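# Move only the ice pack into the upright delivery bag

## Task

Set the ice pack, and no other item, completely inside the delivery bag, with the bag still upright at the end. Lower it in rather than letting it drop in from entirely above the bag's rim, since that can count as failure. Every other item must stay in the basket.

## Robot and tools

Robot: two arms, left_arm carrying a five-finger left hand and right_arm carrying a right hand (mirror images). Base positions in the scene frame: left_arm (-0.035, +0.336, +0.039) m, right_arm (+0.029, -0.239, +0.026) m, both facing nearly straight along +x. A post stands on the floor behind the arms. Loose objects may occasionally get a brief nudge from outside.

Scene frame: origin at table-top height, halfway between the nominal bases; +z up, +x away from the robot over the table, +y toward the left_arm side. Reported end_effector_position (m) and end_effector_quat_wxyz are in this frame and can be a few cm off, more at long reach.

Hand point: a point fixed to the palm, 0.05 m in front of it and 0.15 m from the wrist mount along the fingers. Its +z runs along the straight fingers, +y points out of the palm, +x runs across the palm (right hand: away from the thumb; left hand: toward the thumb). Straight fingertips sit 0.06 to 0.07 m past the point along +z and 0.06 m toward -y. A bracket on the little-finger side of the wrist protrudes and can strike things.

A row is 28 numbers, each in [-1, 1], always covering both arms: left_arm dx, dy, dz, rx, ry, rz, then left hand thumb_turn, thumb_bend, index, middle, ring, little, force_limit, speed; then the same 14 for right_arm. Pose numbers are offsets, not poses: measured from that arm's Hand target as it was when the action (or move) began, along that Hand target's own axes. 1.0 equals 0.6 m of travel or 180 degrees; rx, ry, rz form one rotation vector. All rows of one action count from the same starting Hand target, so repeating an offset in a later call moves further. Six zeros means ask nothing new of that arm.

Hand numbers are absolute targets: -1 open (thumb_turn -1 beside the palm, +1 across in front of it; fingers -1 straight, +1 curled). force_limit maps -1..+1 linearly to about 0..10 N at the fingertip (0..15 N for the two thumb motors). speed runs from near zero at -1 up to full at +0.48 and above; full travel then takes 0.49 s. For a soft grip close with speed -0.94 or less. There is no hold-still value: to keep a hand unchanged, resend the eight numbers of its last executed row (before any, use hand_measured plus hand_force_limit and hand_speed). The thumb across the palm plus fingers grips things roughly 0.035 to 0.065 m thick; handles down to about 0.025 m; a thumb-to-index pinch can hold light items up to about 0.08 m. To grip harder, raise force_limit and send a target more closed than hand_measured; to release, send one more open.

Tools:
- execute_actions(actions, cameras): actions is a list of actions; each is a table of 1 to 15 rows, one per 1/30 s step, and a short table repeats its final row until step 15. Images come back only for an empty list or when cameras names them.
- move(target, speed, blend, blocking, cameras): target is one 28-number row or a list of up to 15; every row's offsets count from the same starting Hand targets. speed is path top speed in m/s, 0.002 to 4.3 (default 0.25; turning up to twice that in rad/s), one value or one per target. blend, in m, rounds corners between list targets (0 = stop at each). The whole move is capped at 10 s. Paths are straight and ignore obstacles and the other arm. The result adds a move: line such as done, off_target, moving, held or fault, plus limits=paced (pose clipped) or limits=held (steps withheld).
- wait(seconds): 0 to 3600, sends nothing; an ongoing move keeps going.
- stop(): brakes a running move.
- zoom_image(camera, region): region [x0, y0, x1, y1] in image pixels, at most 504 by 504, on the latest image of cam_high, cam_low, cam_left_wrist or cam_right_wrist (each 672x504).
- show_instructions(): shows reference pages.
- finished_scene(scene): ends the scene; scene is 1.

Results: Hand target is the last commanded pose after clipping and is the base for the next offsets. The hand often rests 1 to 3 cm (sometimes 5 cm) short, usually lower, from friction and weight, and may sag more when loaded; if it stays short, send the remaining gap as an offset. Commanded orientation is limited to 40 degrees from the measured one each step. hand_measured, hand_stopped_by (moving, target, force, stalled, fault) and hand_load_n (positive when pushed open) list the six motors in row order; a lost grip shows as load falling to about 0. Joint torques, velocities and motor temperatures are also reported. Joint limits (rad): waist ±2.880, shoulder 0 to 3.142, elbow 0 to 3.019, wrist pitch -1.693 to 1.571, wrist yaw ±1.571, wrist roll ±2.094.

Avoid: dropping anything, even slightly; releasing moving items; fast impacts or strong presses, especially on fixed or heavy things; anything leaving the table; the two arms or hands bumping or one hand closing on the other; overloading fingers. A stopped arm keeps pushing until commanded back past its hand point. Motors heat while holding, stretching or straining; at 85 °C a MOTOR HOT line appears, and at 100 °C that arm goes limp for 30 to 60 s.

Each tool is called after ">>>" by a JSON object that holds its "method" and its "body".

Reference images:

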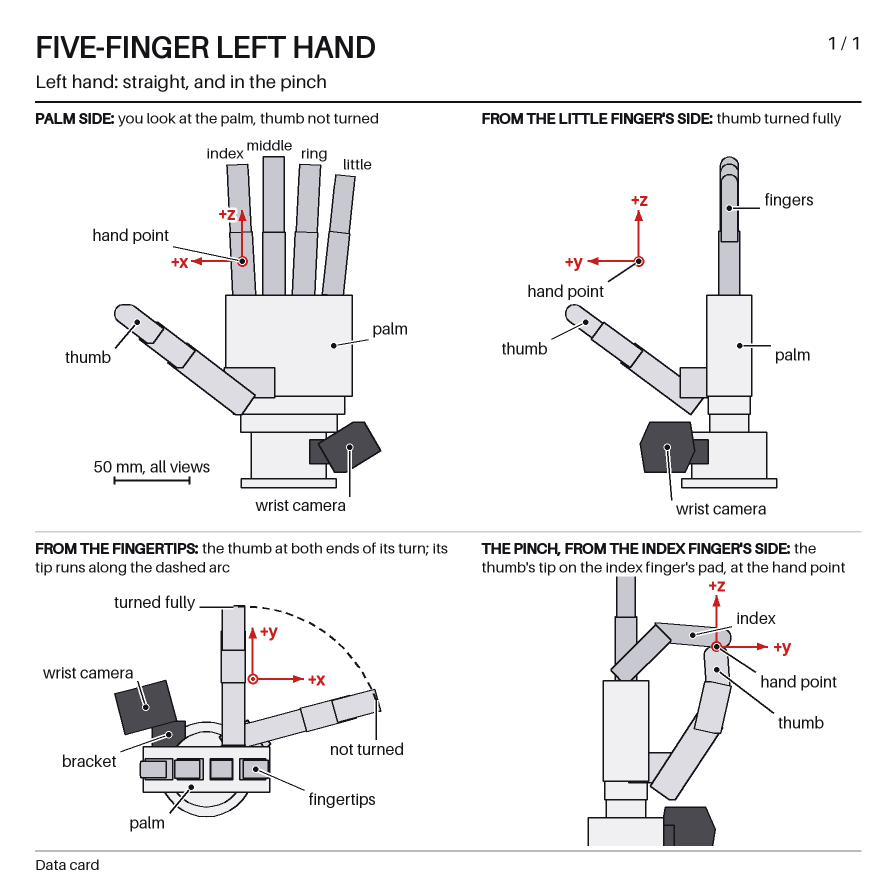

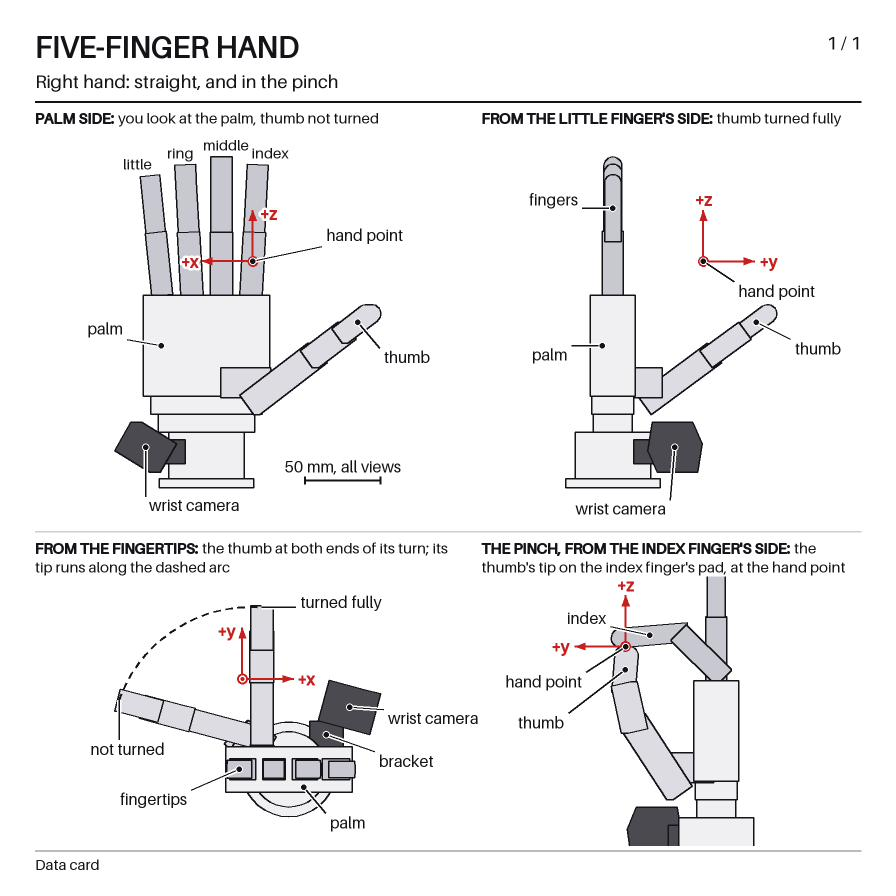

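## Session

>>> {"method": "execute_actions", "body": {"actions": []}}

Scene clock: 0.00 s.
left_arm: end_effector_position=(+0.6395, +0.2865, +0.3881) hand_measured=(-1.000, -1.000, -1.000, -1.000, -1.000, -1.000) hand_load_n=(+0.0, +0.0, +0.0, +0.0, +0.0, +0.0) hand_stopped_by=(target, target, target, target, target, target) hand_force_limit=0.00 hand_speed=-0.80 end_effector_quat_wxyz=(-0.402, +0.744, -0.531, +0.053) | right_arm: end_effector_position=(+0.0817, +0.0279, +0.3492) hand_measured=(-1.000, -1.000, -1.000, -1.000, -1.000, -1.000) hand_load_n=(+0.0, +0.0, +0.0, +0.0, +0.0, +0.0) hand_stopped_by=(target, target, target, target, target, target) hand_force_limit=0.00 hand_speed=-0.80 end_effector_quat_wxyz=(-0.008, +0.377, +0.817, +0.436)
Joint positions: left_arm=[-0.216 1.956 2.325 -1.414 -0.681 -0.338] | right_arm=[2.064 0.521 0.764 -1.154 0.669 -2.015]
Joint velocities: within noise
Joint torques (N m): no reading
Motor temperatures (°C): left_arm=[30 33 27 30 35 26] | right_arm=[25 30 23 26 24 26]
Heat: left arm: hottest wrist yaw 35 °C; right arm: hottest shoulder 30 °C.
Hand target: left_arm +0.6419, +0.2861, +0.4016; -0.408, +0.744, -0.525, +0.066 | right_arm +0.0808, +0.0295, +0.3620; -0.019, +0.380, +0.811, +0.444

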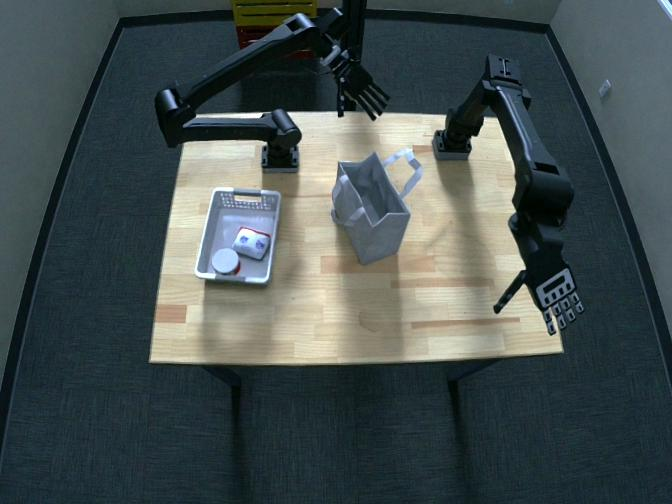

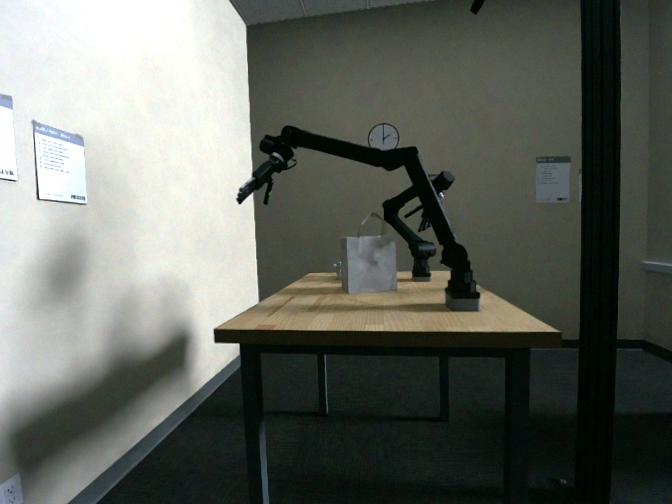

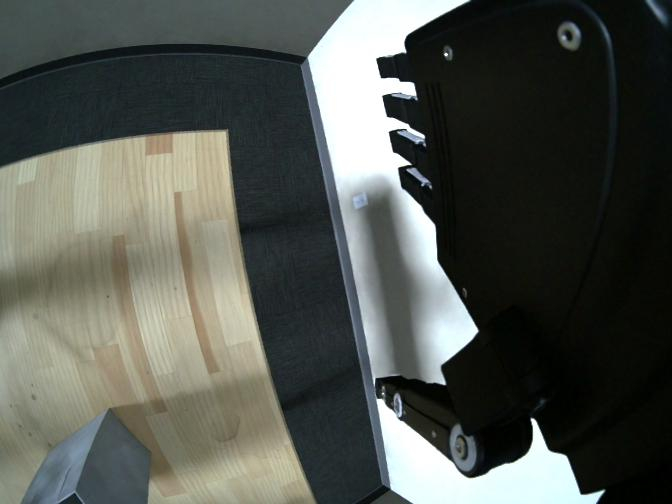

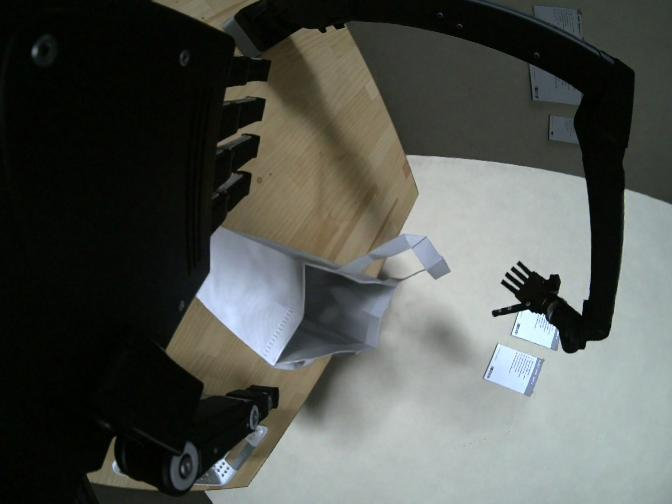

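>>> {"method": "zoom_image", "body": {"camera": "cam_high", "region": [180, 170, 300, 300]}}

>>> {"method": "zoom_image", "body": {"camera": "cam_high", "region": [310, 130, 450, 280]}}

>>> {"method": "zoom_image", "body": {"camera": "cam_low", "region": [300, 190, 480, 320]}}

Scaled by 3.877 from the camera's image (finer frame: 960x720).

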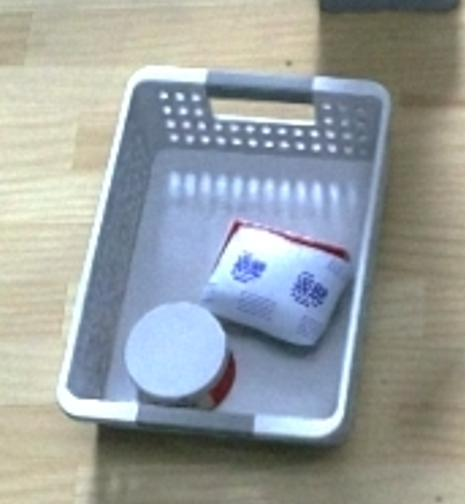

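Scaled by 3.360 from the camera's image (finer frame: 960x720).

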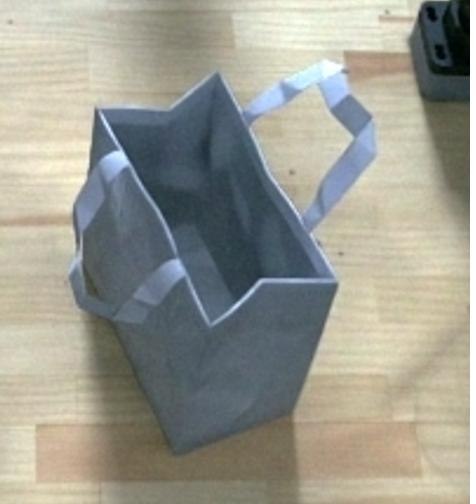

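Scaled by 2.800 from the camera's image (finer frame: 960x720).

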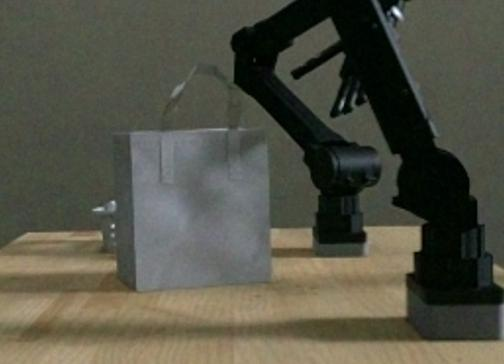

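>>> {"method": "move", "body": {"target": [[0,0,0,0,0,0,-1,-1,-1,-1,-1,-1,0,-0.8,0.0233,0.2462,-0.0785,0.1586,-0.2636,0.3230,-1,-1,-1,-1,-1,-1,0,-0.8],[0,0,0,0,0,0,-1,-1,-1,-1,-1,-1,0,-0.8,-0.3393,0.3568,-0.1702,-0.0838,-0.3794,0.7561,-1,-1,-1,-1,-1,-1,0,-0.8]], "blend": [0.05,0], "speed": 0.3, "cameras": ["all"]}}

Scene clock: 166.73 s.
left_arm: end_effector_position=(+0.6395, +0.2865, +0.3881) hand_measured=(-1.000, -1.000, -1.000, -1.000, -1.000, -1.000) hand_load_n=(+0.0, +0.0, +0.0, +0.0, +0.0, -0.5) hand_stopped_by=(target, target, target, target, target, target) hand_force_limit=0.00 hand_speed=-0.80 end_effector_quat_wxyz=(-0.402, +0.744, -0.531, +0.053) | right_arm: end_effector_position=(+0.3281, -0.0981, +0.4823) hand_measured=(-1.000, -1.000, -1.000, -1.000, -1.000, -1.000) hand_load_n=(+0.0, +0.0, +0.0, +0.0, +0.0, +0.0) hand_stopped_by=(target, target, target, target, target, target) hand_force_limit=0.00 hand_speed=-0.80 end_effector_quat_wxyz=(-0.140, +0.957, -0.154, +0.205)
Joint positions: left_arm=[-0.216 1.956 2.325 -1.414 -0.681 -0.338] | right_arm=[0.513 1.187 1.784 -1.668 0.037 -0.744]
Joint torques (N m): left_arm=[0.09 -19.78 12.19 1.47 -0.55 0.04] | right_arm=[-2.37 -6.89 11.44 0.69 -0.2 -0.09]
Motor temperatures (°C): left_arm=[29 37 34 29 35 26] | right_arm=[24 29 31 25 24 25]
Heat: left arm: hottest shoulder 37 °C; right arm: hottest elbow 31 °C.
Hand target: left_arm +0.6419, +0.2861, +0.4016; -0.408, +0.744, -0.525, +0.066 | right_arm +0.3296, -0.0996, +0.5001; +0.000, +0.985, -0.174, +0.000
Off the commanded pose: left_arm 0.014 m, 2 deg | right_arm 0.018 m, 29 deg.
joint sent to its limit (right arm) — joint 4 (wrist pitch), lower limit. The joint targets are off in orientation, not in position.
move: off_target (right_arm)
cam_right_wrist: T_world_to_cam=[[0.01522, -0.97061, -0.24018, 0.01398], [-0.99272, -0.04337, 0.11237, 0.26731], [-0.11949, 0.23672, -0.9642, 0.6355]] pos_world=[0.34109, -0.12527, 0.58607]

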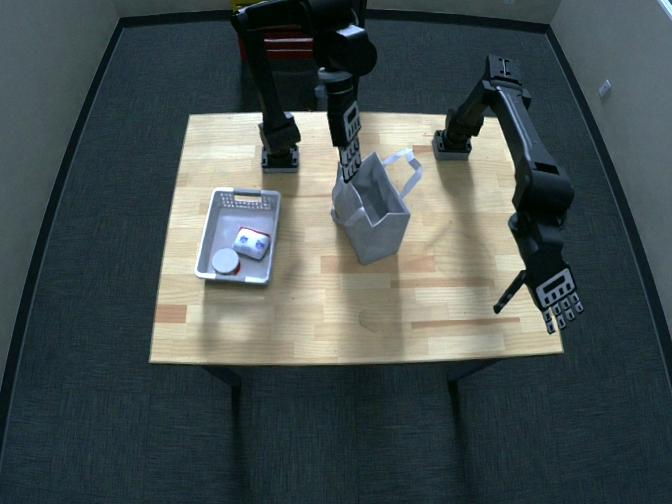

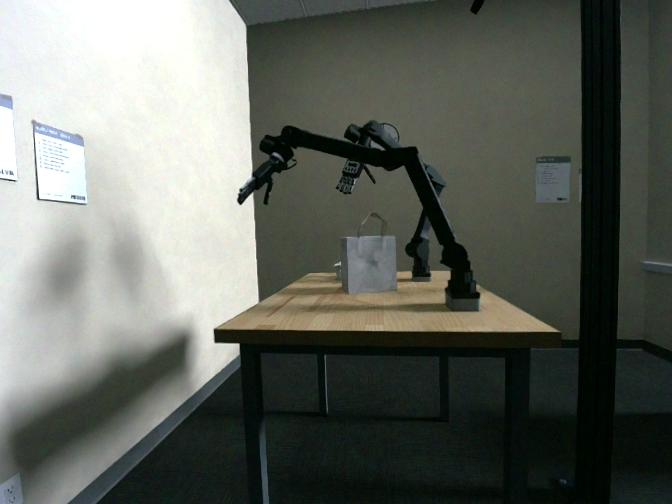

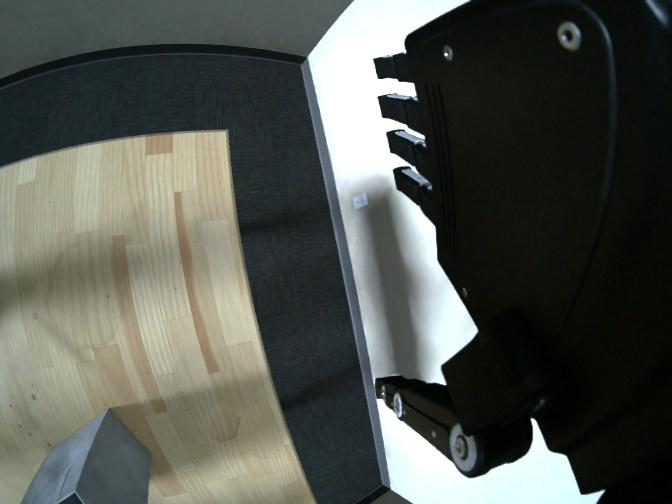

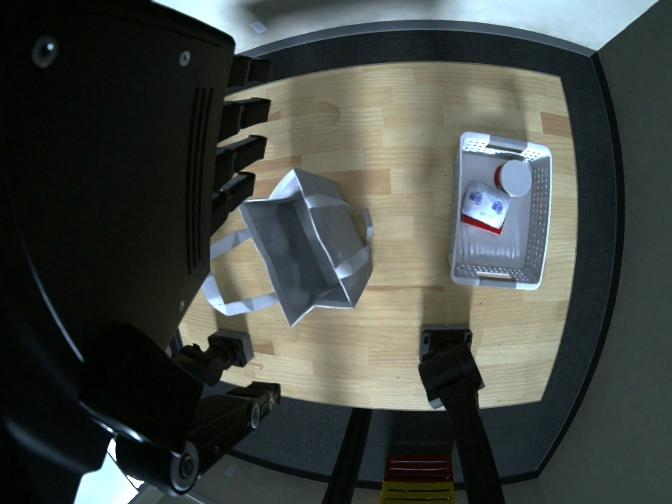

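>>> {"method": "zoom_image", "body": {"camera": "cam_right_wrist", "region": [430, 120, 570, 300]}}

>>> {"method": "zoom_image", "body": {"camera": "cam_right_wrist", "region": [190, 150, 400, 340]}}

Scaled by 2.800 from the camera's image (finer frame: 960x720).

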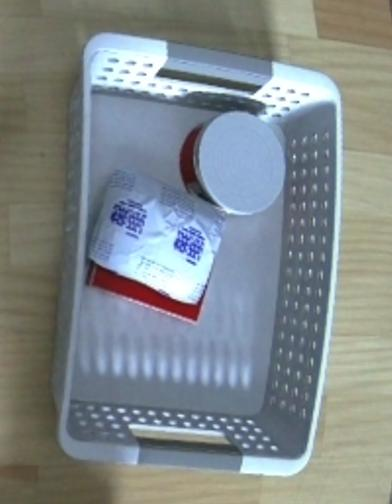

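Scaled by 2.400 from the camera's image (finer frame: 960x720).

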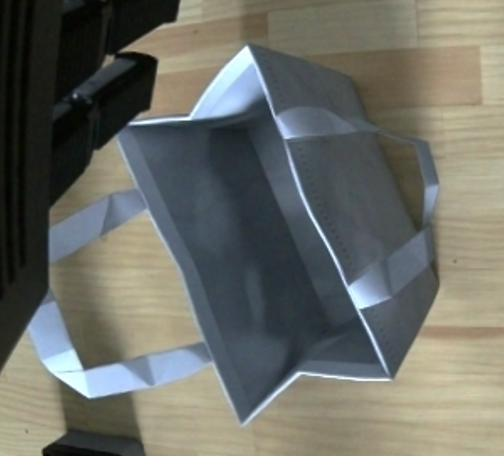

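>>> {"method": "move", "body": {"target": [0,0,0,0,0,0,-1,-1,-1,-1,-1,-1,0,-0.8,0.1733,0.3278,0.2335,0,0,0.5,-1,-1,-1,-1,-1,-1,0,-0.8], "speed": 0.35, "cameras": ["all"]}}

Scene clock: 180.17 s.
left_arm: end_effector_position=(+0.6395, +0.2865, +0.3881) hand_measured=(-1.000, -1.000, -1.000, -1.000, -1.000, -1.000) hand_load_n=(+0.0, +0.0, +0.0, +0.0, +0.0, +0.0) hand_stopped_by=(target, target, target, target, target, target) hand_force_limit=0.00 hand_speed=-0.80 end_effector_quat_wxyz=(-0.402, +0.744, -0.531, +0.053) | right_arm: end_effector_position=(+0.3624, -0.3204, +0.3593) hand_measured=(-1.000, -1.000, -1.000, -1.000, -1.000, -1.000) hand_load_n=(+0.0, +0.0, +0.0, +0.0, +0.0, +0.0) hand_stopped_by=(target, target, target, target, target, target) hand_force_limit=0.00 hand_speed=-0.80 end_effector_quat_wxyz=(+0.046, -0.578, +0.813, -0.058)
Joint positions: left_arm=[-0.216 1.956 2.325 -1.414 -0.681 -0.338] | right_arm=[-0.337 1.313 1.559 -1.668 -0.007 0.003]
Joint torques (N m): left_arm=[0.09 -19.6 12.21 1.5 -0.55 0.05] | right_arm=[-1.14 -9.35 8.46 -0.02 -0.26 -0.07]
Heat: left arm: hottest shoulder 37 °C; right arm: hottest elbow 32 °C.
Hand target: left_arm +0.6419, +0.2861, +0.4016; -0.408, +0.744, -0.525, +0.066 | right_arm +0.3601, -0.3201, +0.3602; +0.000, -0.573, +0.819, +0.000
Off the commanded pose: left_arm 0.014 m, 2 deg | right_arm 0.003 m, 9 deg.
joint sent to its limit (right arm) — joint 4 (wrist pitch), lower limit. The joint targets are off in orientation, not in position.
move: off_target (right_arm)
cam_right_wrist: T_world_to_cam=[[-0.98514, 0.05724, -0.16195, 0.43196], [-0.03268, 0.86318, 0.50383, 0.10748], [0.16864, 0.50163, -0.84848, 0.51249]] pos_world=[0.34263, -0.37459, 0.45064]

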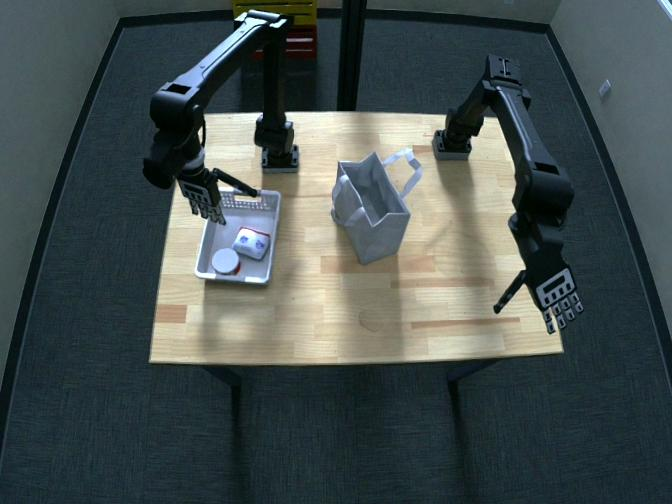

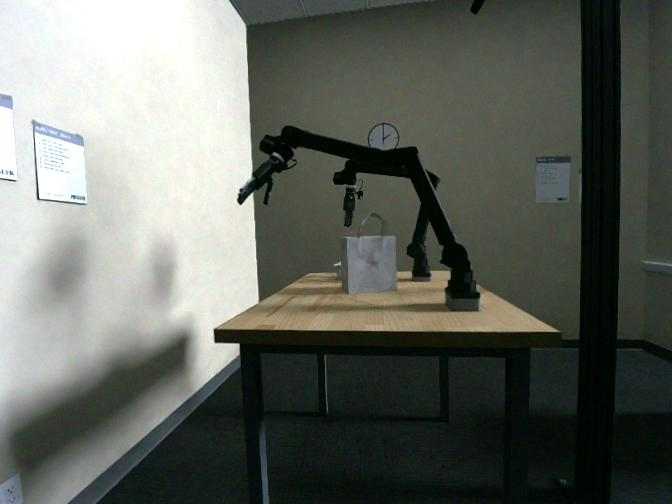

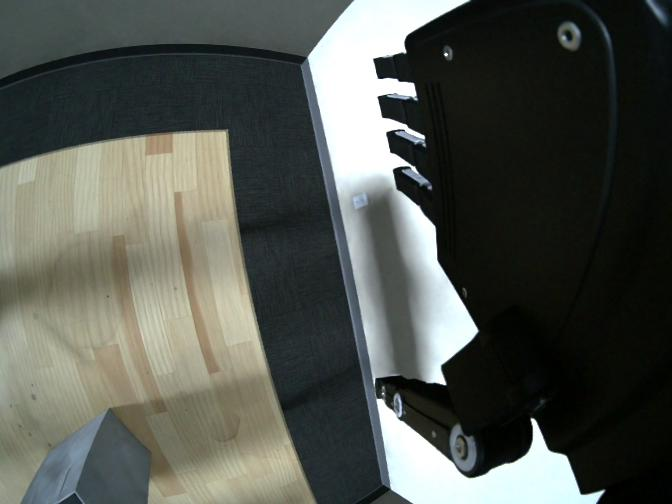

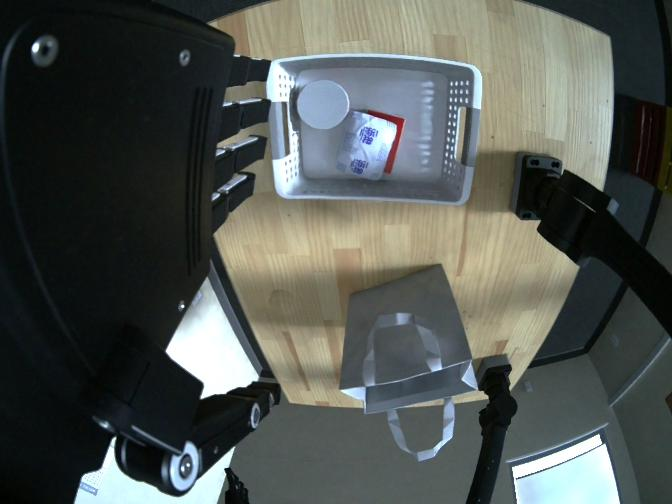

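>>> {"method": "zoom_image", "body": {"camera": "cam_right_wrist", "region": [260, 40, 490, 210]}}

>>> {"method": "zoom_image", "body": {"camera": "cam_right_wrist", "region": [320, 90, 430, 190]}}

>>> {"method": "zoom_image", "body": {"camera": "cam_high", "region": [190, 180, 290, 290]}}

Scaled by 2.191 from the camera's image (finer frame: 960x720).

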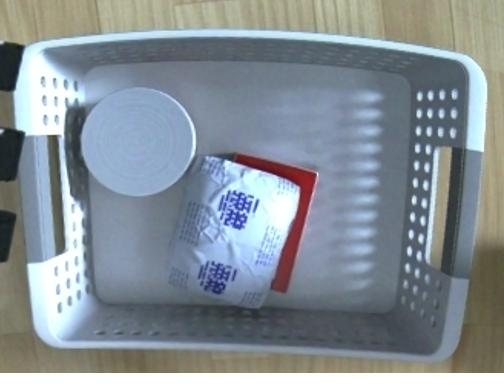

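Scaled by 4.582 from the camera's image (finer frame: 960x720).

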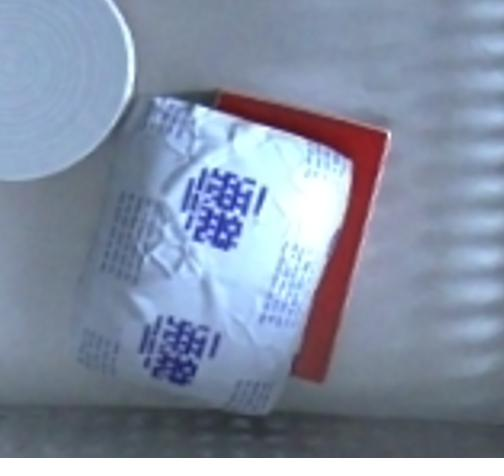

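Scaled by 4.582 from the camera's image (finer frame: 960x720).

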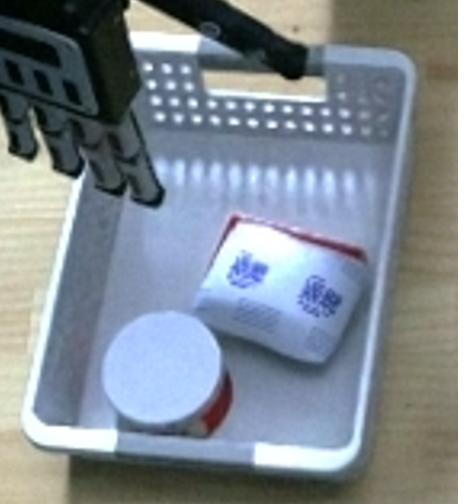

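>>> {"method": "zoom_image", "body": {"camera": "cam_low", "region": [310, 205, 410, 305]}}

Scaled by 5.040 from the camera's image (finer frame: 960x720).

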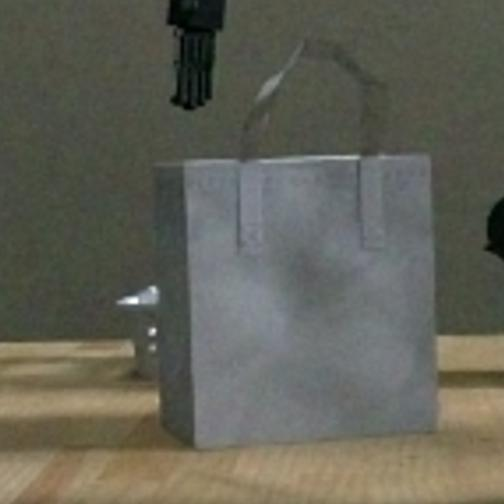

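>>> {"method": "move", "body": {"target": [0,0,0,0,0,0,-1,-1,-1,-1,-1,-1,0,-0.8,-0.0447,0.0093,0.3167,0.2610,0.0046,0.0107,1,-0.5,-0.9,1,1,1,0,-0.2], "speed": 0.2, "cameras": ["all"]}}

Scene clock: 406.60 s.
left_arm: end_effector_position=(+0.6395, +0.2865, +0.3881) hand_measured=(-1.000, -1.000, -1.000, -1.000, -1.000, -1.000) hand_load_n=(+0.0, +0.0, +0.0, +0.0, +0.0, +0.0) hand_stopped_by=(target, target, target, target, target, target) hand_force_limit=0.00 hand_speed=-0.80 end_effector_quat_wxyz=(-0.402, +0.744, -0.531, +0.053) | right_arm: end_effector_position=(+0.3573, -0.2951, +0.1629) hand_measured=(+1.000, -0.500, -0.900, +1.000, +1.000, +1.000) hand_load_n=(+5.0, +1.5, +0.0, +0.0, +0.0, +0.0) hand_stopped_by=(target, target, target, target, target, target) hand_force_limit=0.00 hand_speed=-0.20 end_effector_quat_wxyz=(+0.211, -0.517, +0.765, -0.322)
Joint positions: left_arm=[-0.216 1.956 2.325 -1.414 -0.681 -0.338] | right_arm=[-0.205 0.805 0.589 -0.574 0.138 0.125]
Joint torques (N m): left_arm=[0.09 -19.72 12.19 1.51 -0.55 0.04] | right_arm=[-0.38 -4.13 9.88 2.15 0.26 -0.08]
Heat: left arm: hottest shoulder 37 °C; right arm: hottest elbow 30 °C.
Hand target: left_arm +0.6419, +0.2861, +0.4016; -0.408, +0.744, -0.525, +0.066 | right_arm +0.3641, -0.2933, +0.1700; +0.223, -0.513, +0.760, -0.331
Off the commanded pose: left_arm 0.014 m, 2 deg | right_arm 0.010 m, 2 deg.
move: done
cam_right_wrist: T_world_to_cam=[[-0.71968, -0.00651, -0.69427, 0.36667], [-0.20433, 0.95766, 0.20282, 0.32271], [0.66356, 0.28782, -0.69054, 0.06831]] pos_world=[0.28449, -0.32632, 0.23629]

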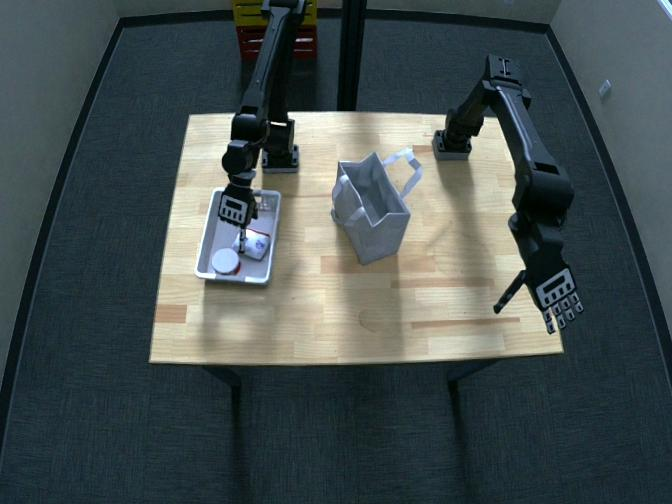

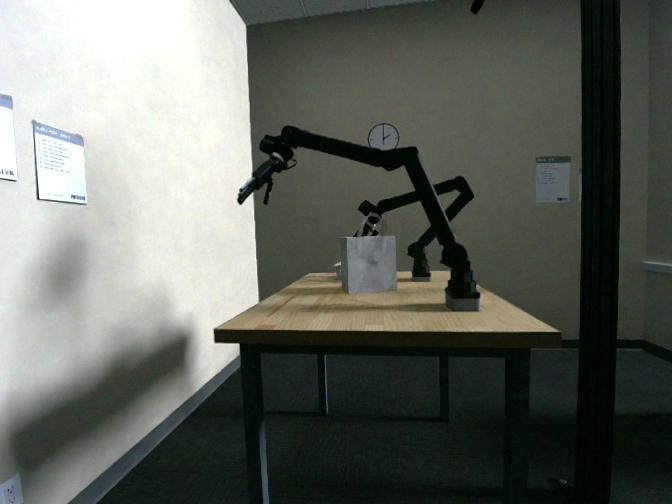

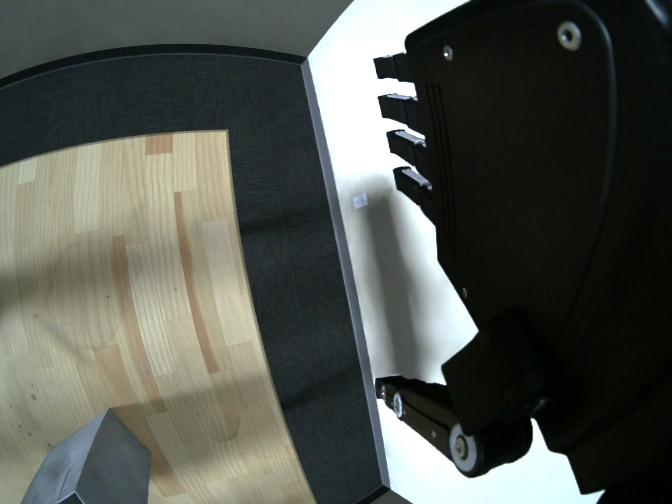

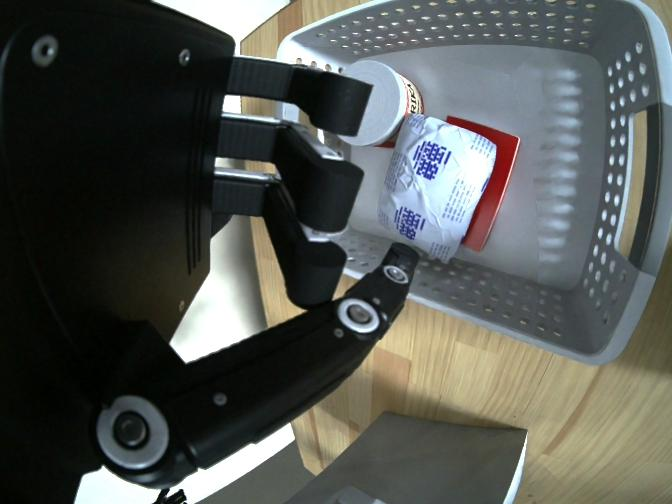

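>>> {"method": "zoom_image", "body": {"camera": "cam_right_wrist", "region": [330, 50, 540, 280]}}

>>> {"method": "zoom_image", "body": {"camera": "cam_high", "region": [190, 180, 290, 290]}}

Scaled by 2.191 from the camera's image (finer frame: 960x720).

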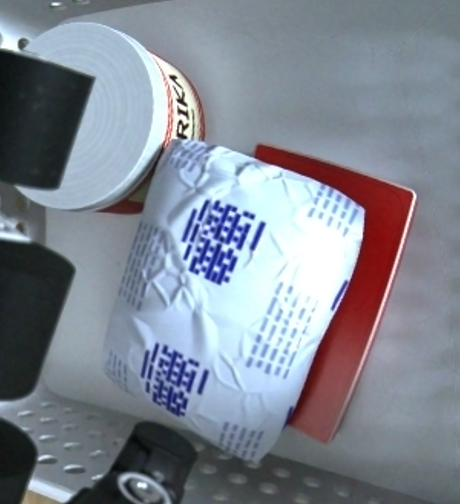

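Scaled by 4.582 from the camera's image (finer frame: 960x720).

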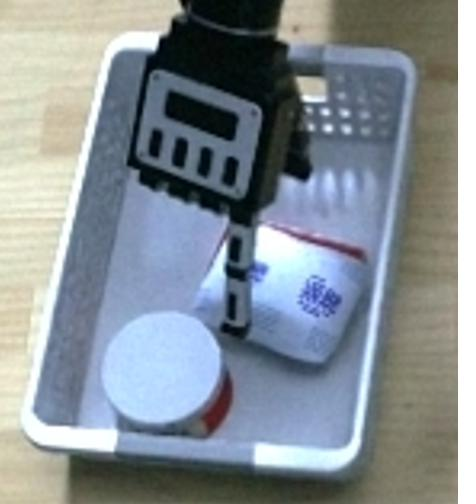

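>>> {"method": "move", "body": {"target": [0,0,0,0,0,0,-1,-1,-1,-1,-1,-1,0,-0.8,-0.0128,0.0743,0.0743,0,0.0203,0.0189,1,-0.6,-0.9,1,1,1,0,-0.2], "speed": 0.12, "cameras": ["cam_high","cam_right_wrist"]}}

Scene clock: 457.80 s.
left_arm: end_effector_position=(+0.6395, +0.2865, +0.3881) hand_measured=(-1.000, -1.000, -1.000, -1.000, -1.000, -1.000) hand_load_n=(+0.0, +0.0, +0.0, +0.0, +0.0, +0.0) hand_stopped_by=(target, target, target, target, target, target) hand_force_limit=0.00 hand_speed=-0.80 end_effector_quat_wxyz=(-0.402, +0.744, -0.531, +0.053) | right_arm: end_effector_position=(+0.3627, -0.2893, +0.1035) hand_measured=(+1.000, -0.600, -0.900, +1.000, +1.000, +1.000) hand_load_n=(+0.0, +0.0, +0.0, +0.0, +0.0, +0.0) hand_stopped_by=(target, target, target, target, target, target) hand_force_limit=0.00 hand_speed=-0.20 end_effector_quat_wxyz=(+0.199, -0.482, +0.785, -0.335)
Joint positions: left_arm=[-0.216 1.956 2.325 -1.414 -0.681 -0.338] | right_arm=[-0.137 0.893 0.464 -0.373 0.25 0.235]
Joint torques (N m): left_arm=[0.15 -19.66 12.21 1.5 -0.55 0.05] | right_arm=[-0.62 -4.07 8.76 2.35 0.33 -0.12]
Heat: left arm: hottest shoulder 37 °C; right arm: hottest elbow 31 °C.
Hand target: left_arm +0.6419, +0.2861, +0.4016; -0.408, +0.744, -0.525, +0.066 | right_arm +0.3690, -0.2869, +0.1071; +0.208, -0.479, +0.782, -0.340
Off the commanded pose: left_arm 0.014 m, 2 deg | right_arm 0.007 m, 1 deg.
move: done
cam_right_wrist: T_world_to_cam=[[-0.71196, 0.05188, -0.7003, 0.34411], [-0.12213, 0.97292, 0.19624, 0.30552], [0.69151, 0.22524, -0.68635, -0.00658]] pos_world=[0.28686, -0.31362, 0.17651]

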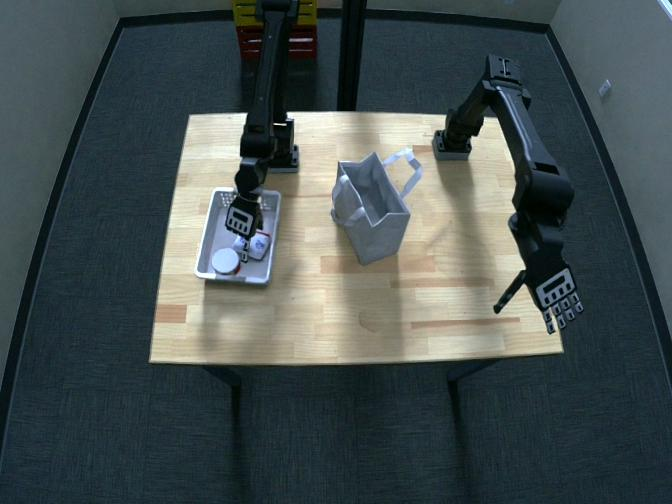

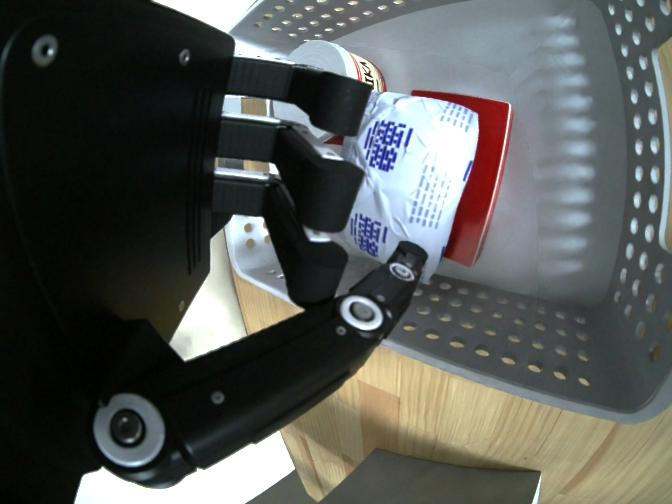

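>>> {"method": "zoom_image", "body": {"camera": "cam_right_wrist", "region": [320, 70, 540, 300]}}

>>> {"method": "zoom_image", "body": {"camera": "cam_high", "region": [190, 180, 290, 290]}}

Scaled by 2.191 from the camera's image (finer frame: 960x720).

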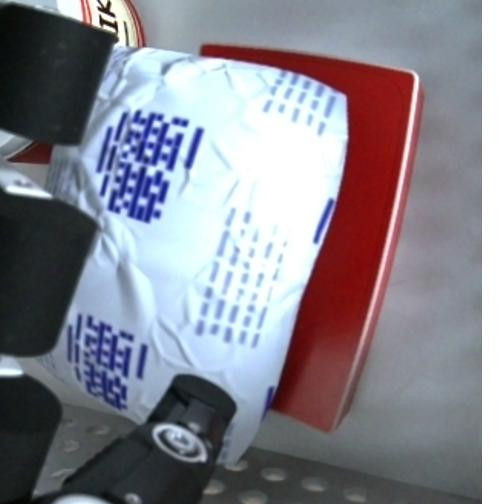

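Scaled by 4.582 from the camera's image (finer frame: 960x720).

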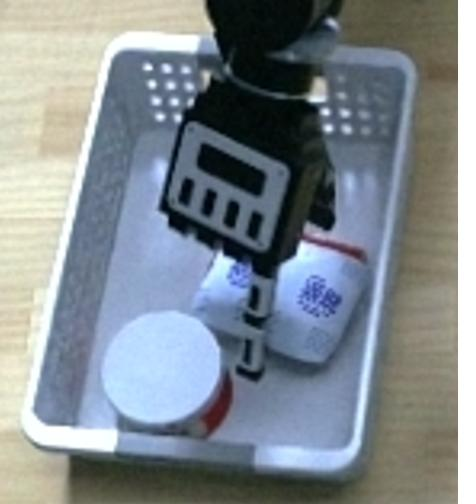

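>>> {"method": "move", "body": {"target": [0,0,0,0,0,0,-1,-1,-1,-1,-1,-1,0,-0.8,0.0118,0.0393,0.0273,0,-0.0203,-0.0189,1,-0.6,-0.9,1,1,1,0,-0.2], "speed": 0.08, "cameras": ["cam_high","cam_right_wrist"]}}

>>> {"method": "zoom_image", "body": {"camera": "cam_right_wrist", "region": [320, 70, 540, 340]}}

>>> {"method": "zoom_image", "body": {"camera": "cam_high", "region": [190, 180, 290, 290]}}

Scene clock: 574.27 s.
left_arm: end_effector_position=(+0.6395, +0.2865, +0.3881) hand_measured=(-1.000, -1.000, -1.000, -1.000, -1.000, -1.000) hand_load_n=(+0.0, +0.0, +0.0, +0.0, +0.0, +0.0) hand_stopped_by=(target, target, target, target, target, target) hand_force_limit=0.00 hand_speed=-0.80 end_effector_quat_wxyz=(-0.402, +0.744, -0.531, +0.053) | right_arm: end_effector_position=(+0.3593, -0.2876, +0.0781) hand_measured=(+1.000, -0.600, -0.900, +1.000, +1.000, +1.000) hand_load_n=(+0.0, +0.0, +0.0, +0.0, +0.0, +0.0) hand_stopped_by=(target, target, target, target, target, target) hand_force_limit=0.00 hand_speed=-0.20 end_effector_quat_wxyz=(+0.220, -0.514, +0.762, -0.326)
Joint positions: left_arm=[-0.216 1.956 2.325 -1.414 -0.681 -0.338] | right_arm=[-0.178 0.924 0.396 -0.246 0.152 0.147]
Joint torques (N m): left_arm=[0.09 -19.72 12.19 1.48 -0.55 0.05] | right_arm=[-1.61 -4.25 8.5 2.28 -0.16 -0.19]
Heat: left arm: hottest shoulder 37 °C; right arm: hottest elbow 30 °C.
Hand target: left_arm +0.6419, +0.2861, +0.4016; -0.408, +0.744, -0.525, +0.066 | right_arm +0.3623, -0.2915, +0.0789; +0.223, -0.512, +0.760, -0.331
Off the commanded pose: left_arm 0.014 m, 2 deg | right_arm 0.005 m, 1 deg.
move: done
cam_right_wrist: T_world_to_cam=[[-0.70562, -0.00648, -0.70856, 0.30542], [-0.21038, 0.95678, 0.20077, 0.33516], [0.67663, 0.29073, -0.67649, 0.00138]] pos_world=[0.28508, -0.31911, 0.15005]

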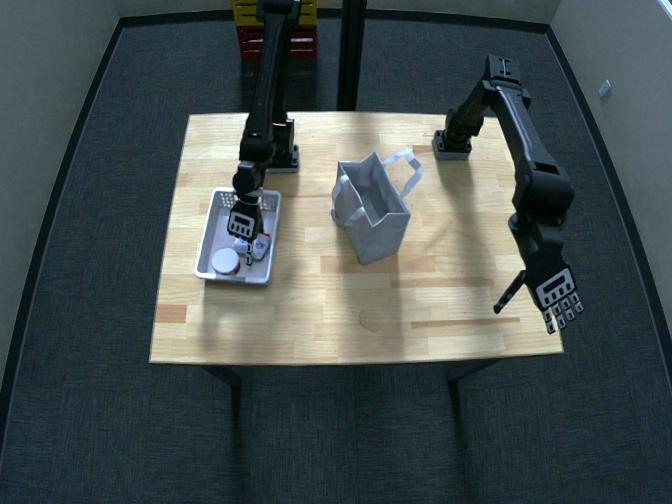

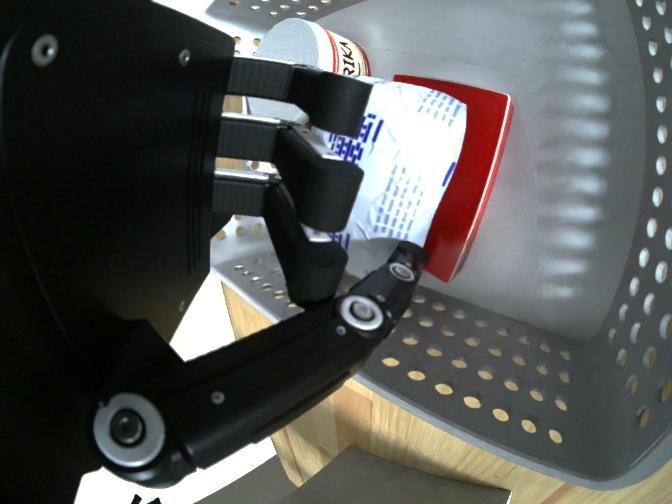

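Scaled by 1.867 from the camera's image (finer frame: 960x720).

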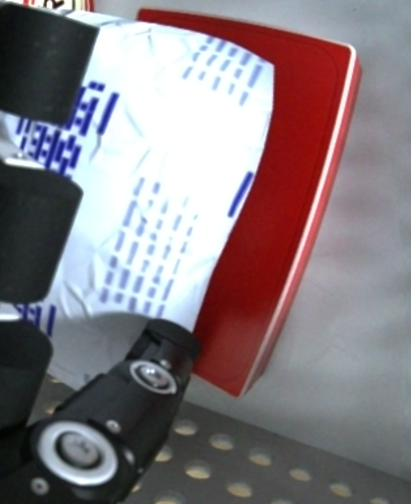

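Scaled by 4.582 from the camera's image (finer frame: 960x720).

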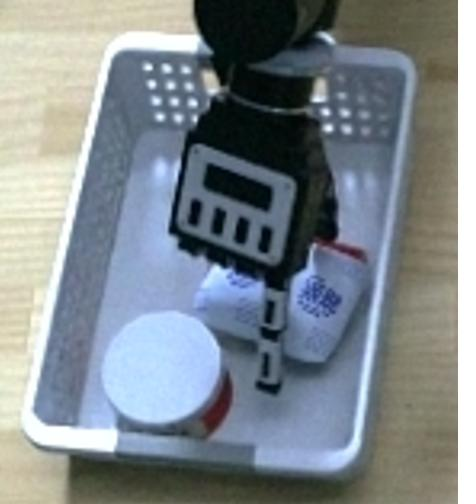

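>>> {"method": "move", "body": {"target": [0,0,0,0,0,0,-1,-1,-1,-1,-1,-1,0,-0.8,0.0117,0.0170,0.0137,0,0,0,1,-0.6,-0.9,1,1,1,0,-0.2], "speed": 0.06, "cameras": ["cam_high","cam_right_wrist"]}}

>>> {"method": "zoom_image", "body": {"camera": "cam_right_wrist", "region": [320, 70, 540, 340]}}

>>> {"method": "zoom_image", "body": {"camera": "cam_high", "region": [190, 180, 290, 290]}}

Scene clock: 582.43 s.
left_arm: end_effector_position=(+0.6395, +0.2865, +0.3881) hand_measured=(-1.000, -1.000, -1.000, -1.000, -1.000, -1.000) hand_load_n=(+0.0, +0.0, +0.0, +0.0, +0.0, +0.0) hand_stopped_by=(target, target, target, target, target, target) hand_force_limit=0.00 hand_speed=-0.80 end_effector_quat_wxyz=(-0.402, +0.744, -0.531, +0.053) | right_arm: end_effector_position=(+0.3554, -0.2938, +0.0643) hand_measured=(+1.000, -0.600, -0.900, +1.000, +1.000, +1.000) hand_load_n=(+0.5, -0.5, +0.0, +0.0, +0.0, +0.0) hand_stopped_by=(target, target, target, target, target, target) hand_force_limit=0.00 hand_speed=-0.20 end_effector_quat_wxyz=(+0.219, -0.514, +0.763, -0.325)
Joint positions: left_arm=[-0.216 1.956 2.325 -1.414 -0.681 -0.338] | right_arm=[-0.207 0.949 0.366 -0.19 0.131 0.127]
Joint torques (N m): left_arm=[0.09 -19.66 12.19 1.5 -0.55 0.05] | right_arm=[-2.37 -5.19 8.39 2.47 -0.11 -0.2]
Heat: left arm: hottest shoulder 37 °C; right arm: hottest elbow 30 °C.
Hand target: left_arm +0.6419, +0.2861, +0.4016; -0.408, +0.744, -0.525, +0.066 | right_arm +0.3587, -0.2976, +0.0657; +0.223, -0.513, +0.760, -0.331
Off the commanded pose: left_arm 0.014 m, 2 deg | right_arm 0.005 m, 1 deg.
move: done
cam_right_wrist: T_world_to_cam=[[-0.70704, -0.00576, -0.70715, 0.29342], [-0.20978, 0.95666, 0.20196, 0.34268], [0.67534, 0.29114, -0.67761, -0.00286]] pos_world=[0.28128, -0.3253, 0.13634]

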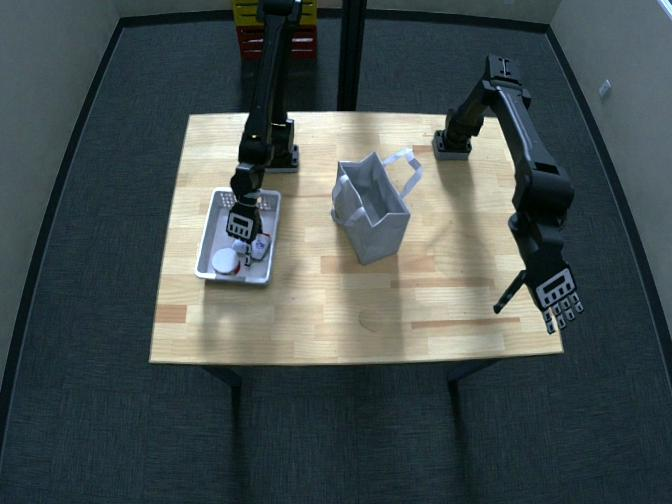

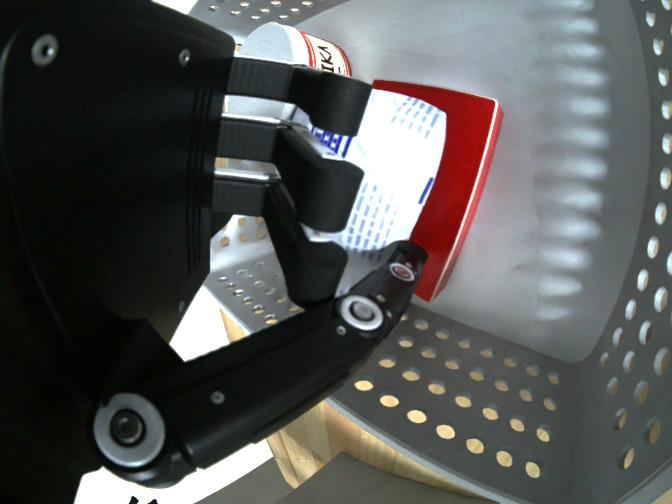

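Scaled by 1.867 from the camera's image (finer frame: 960x720).

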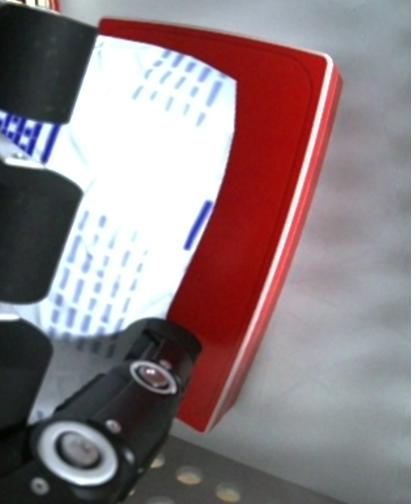

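Scaled by 4.582 from the camera's image (finer frame: 960x720).

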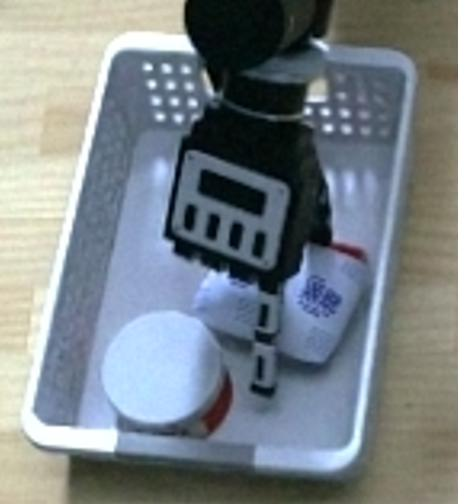

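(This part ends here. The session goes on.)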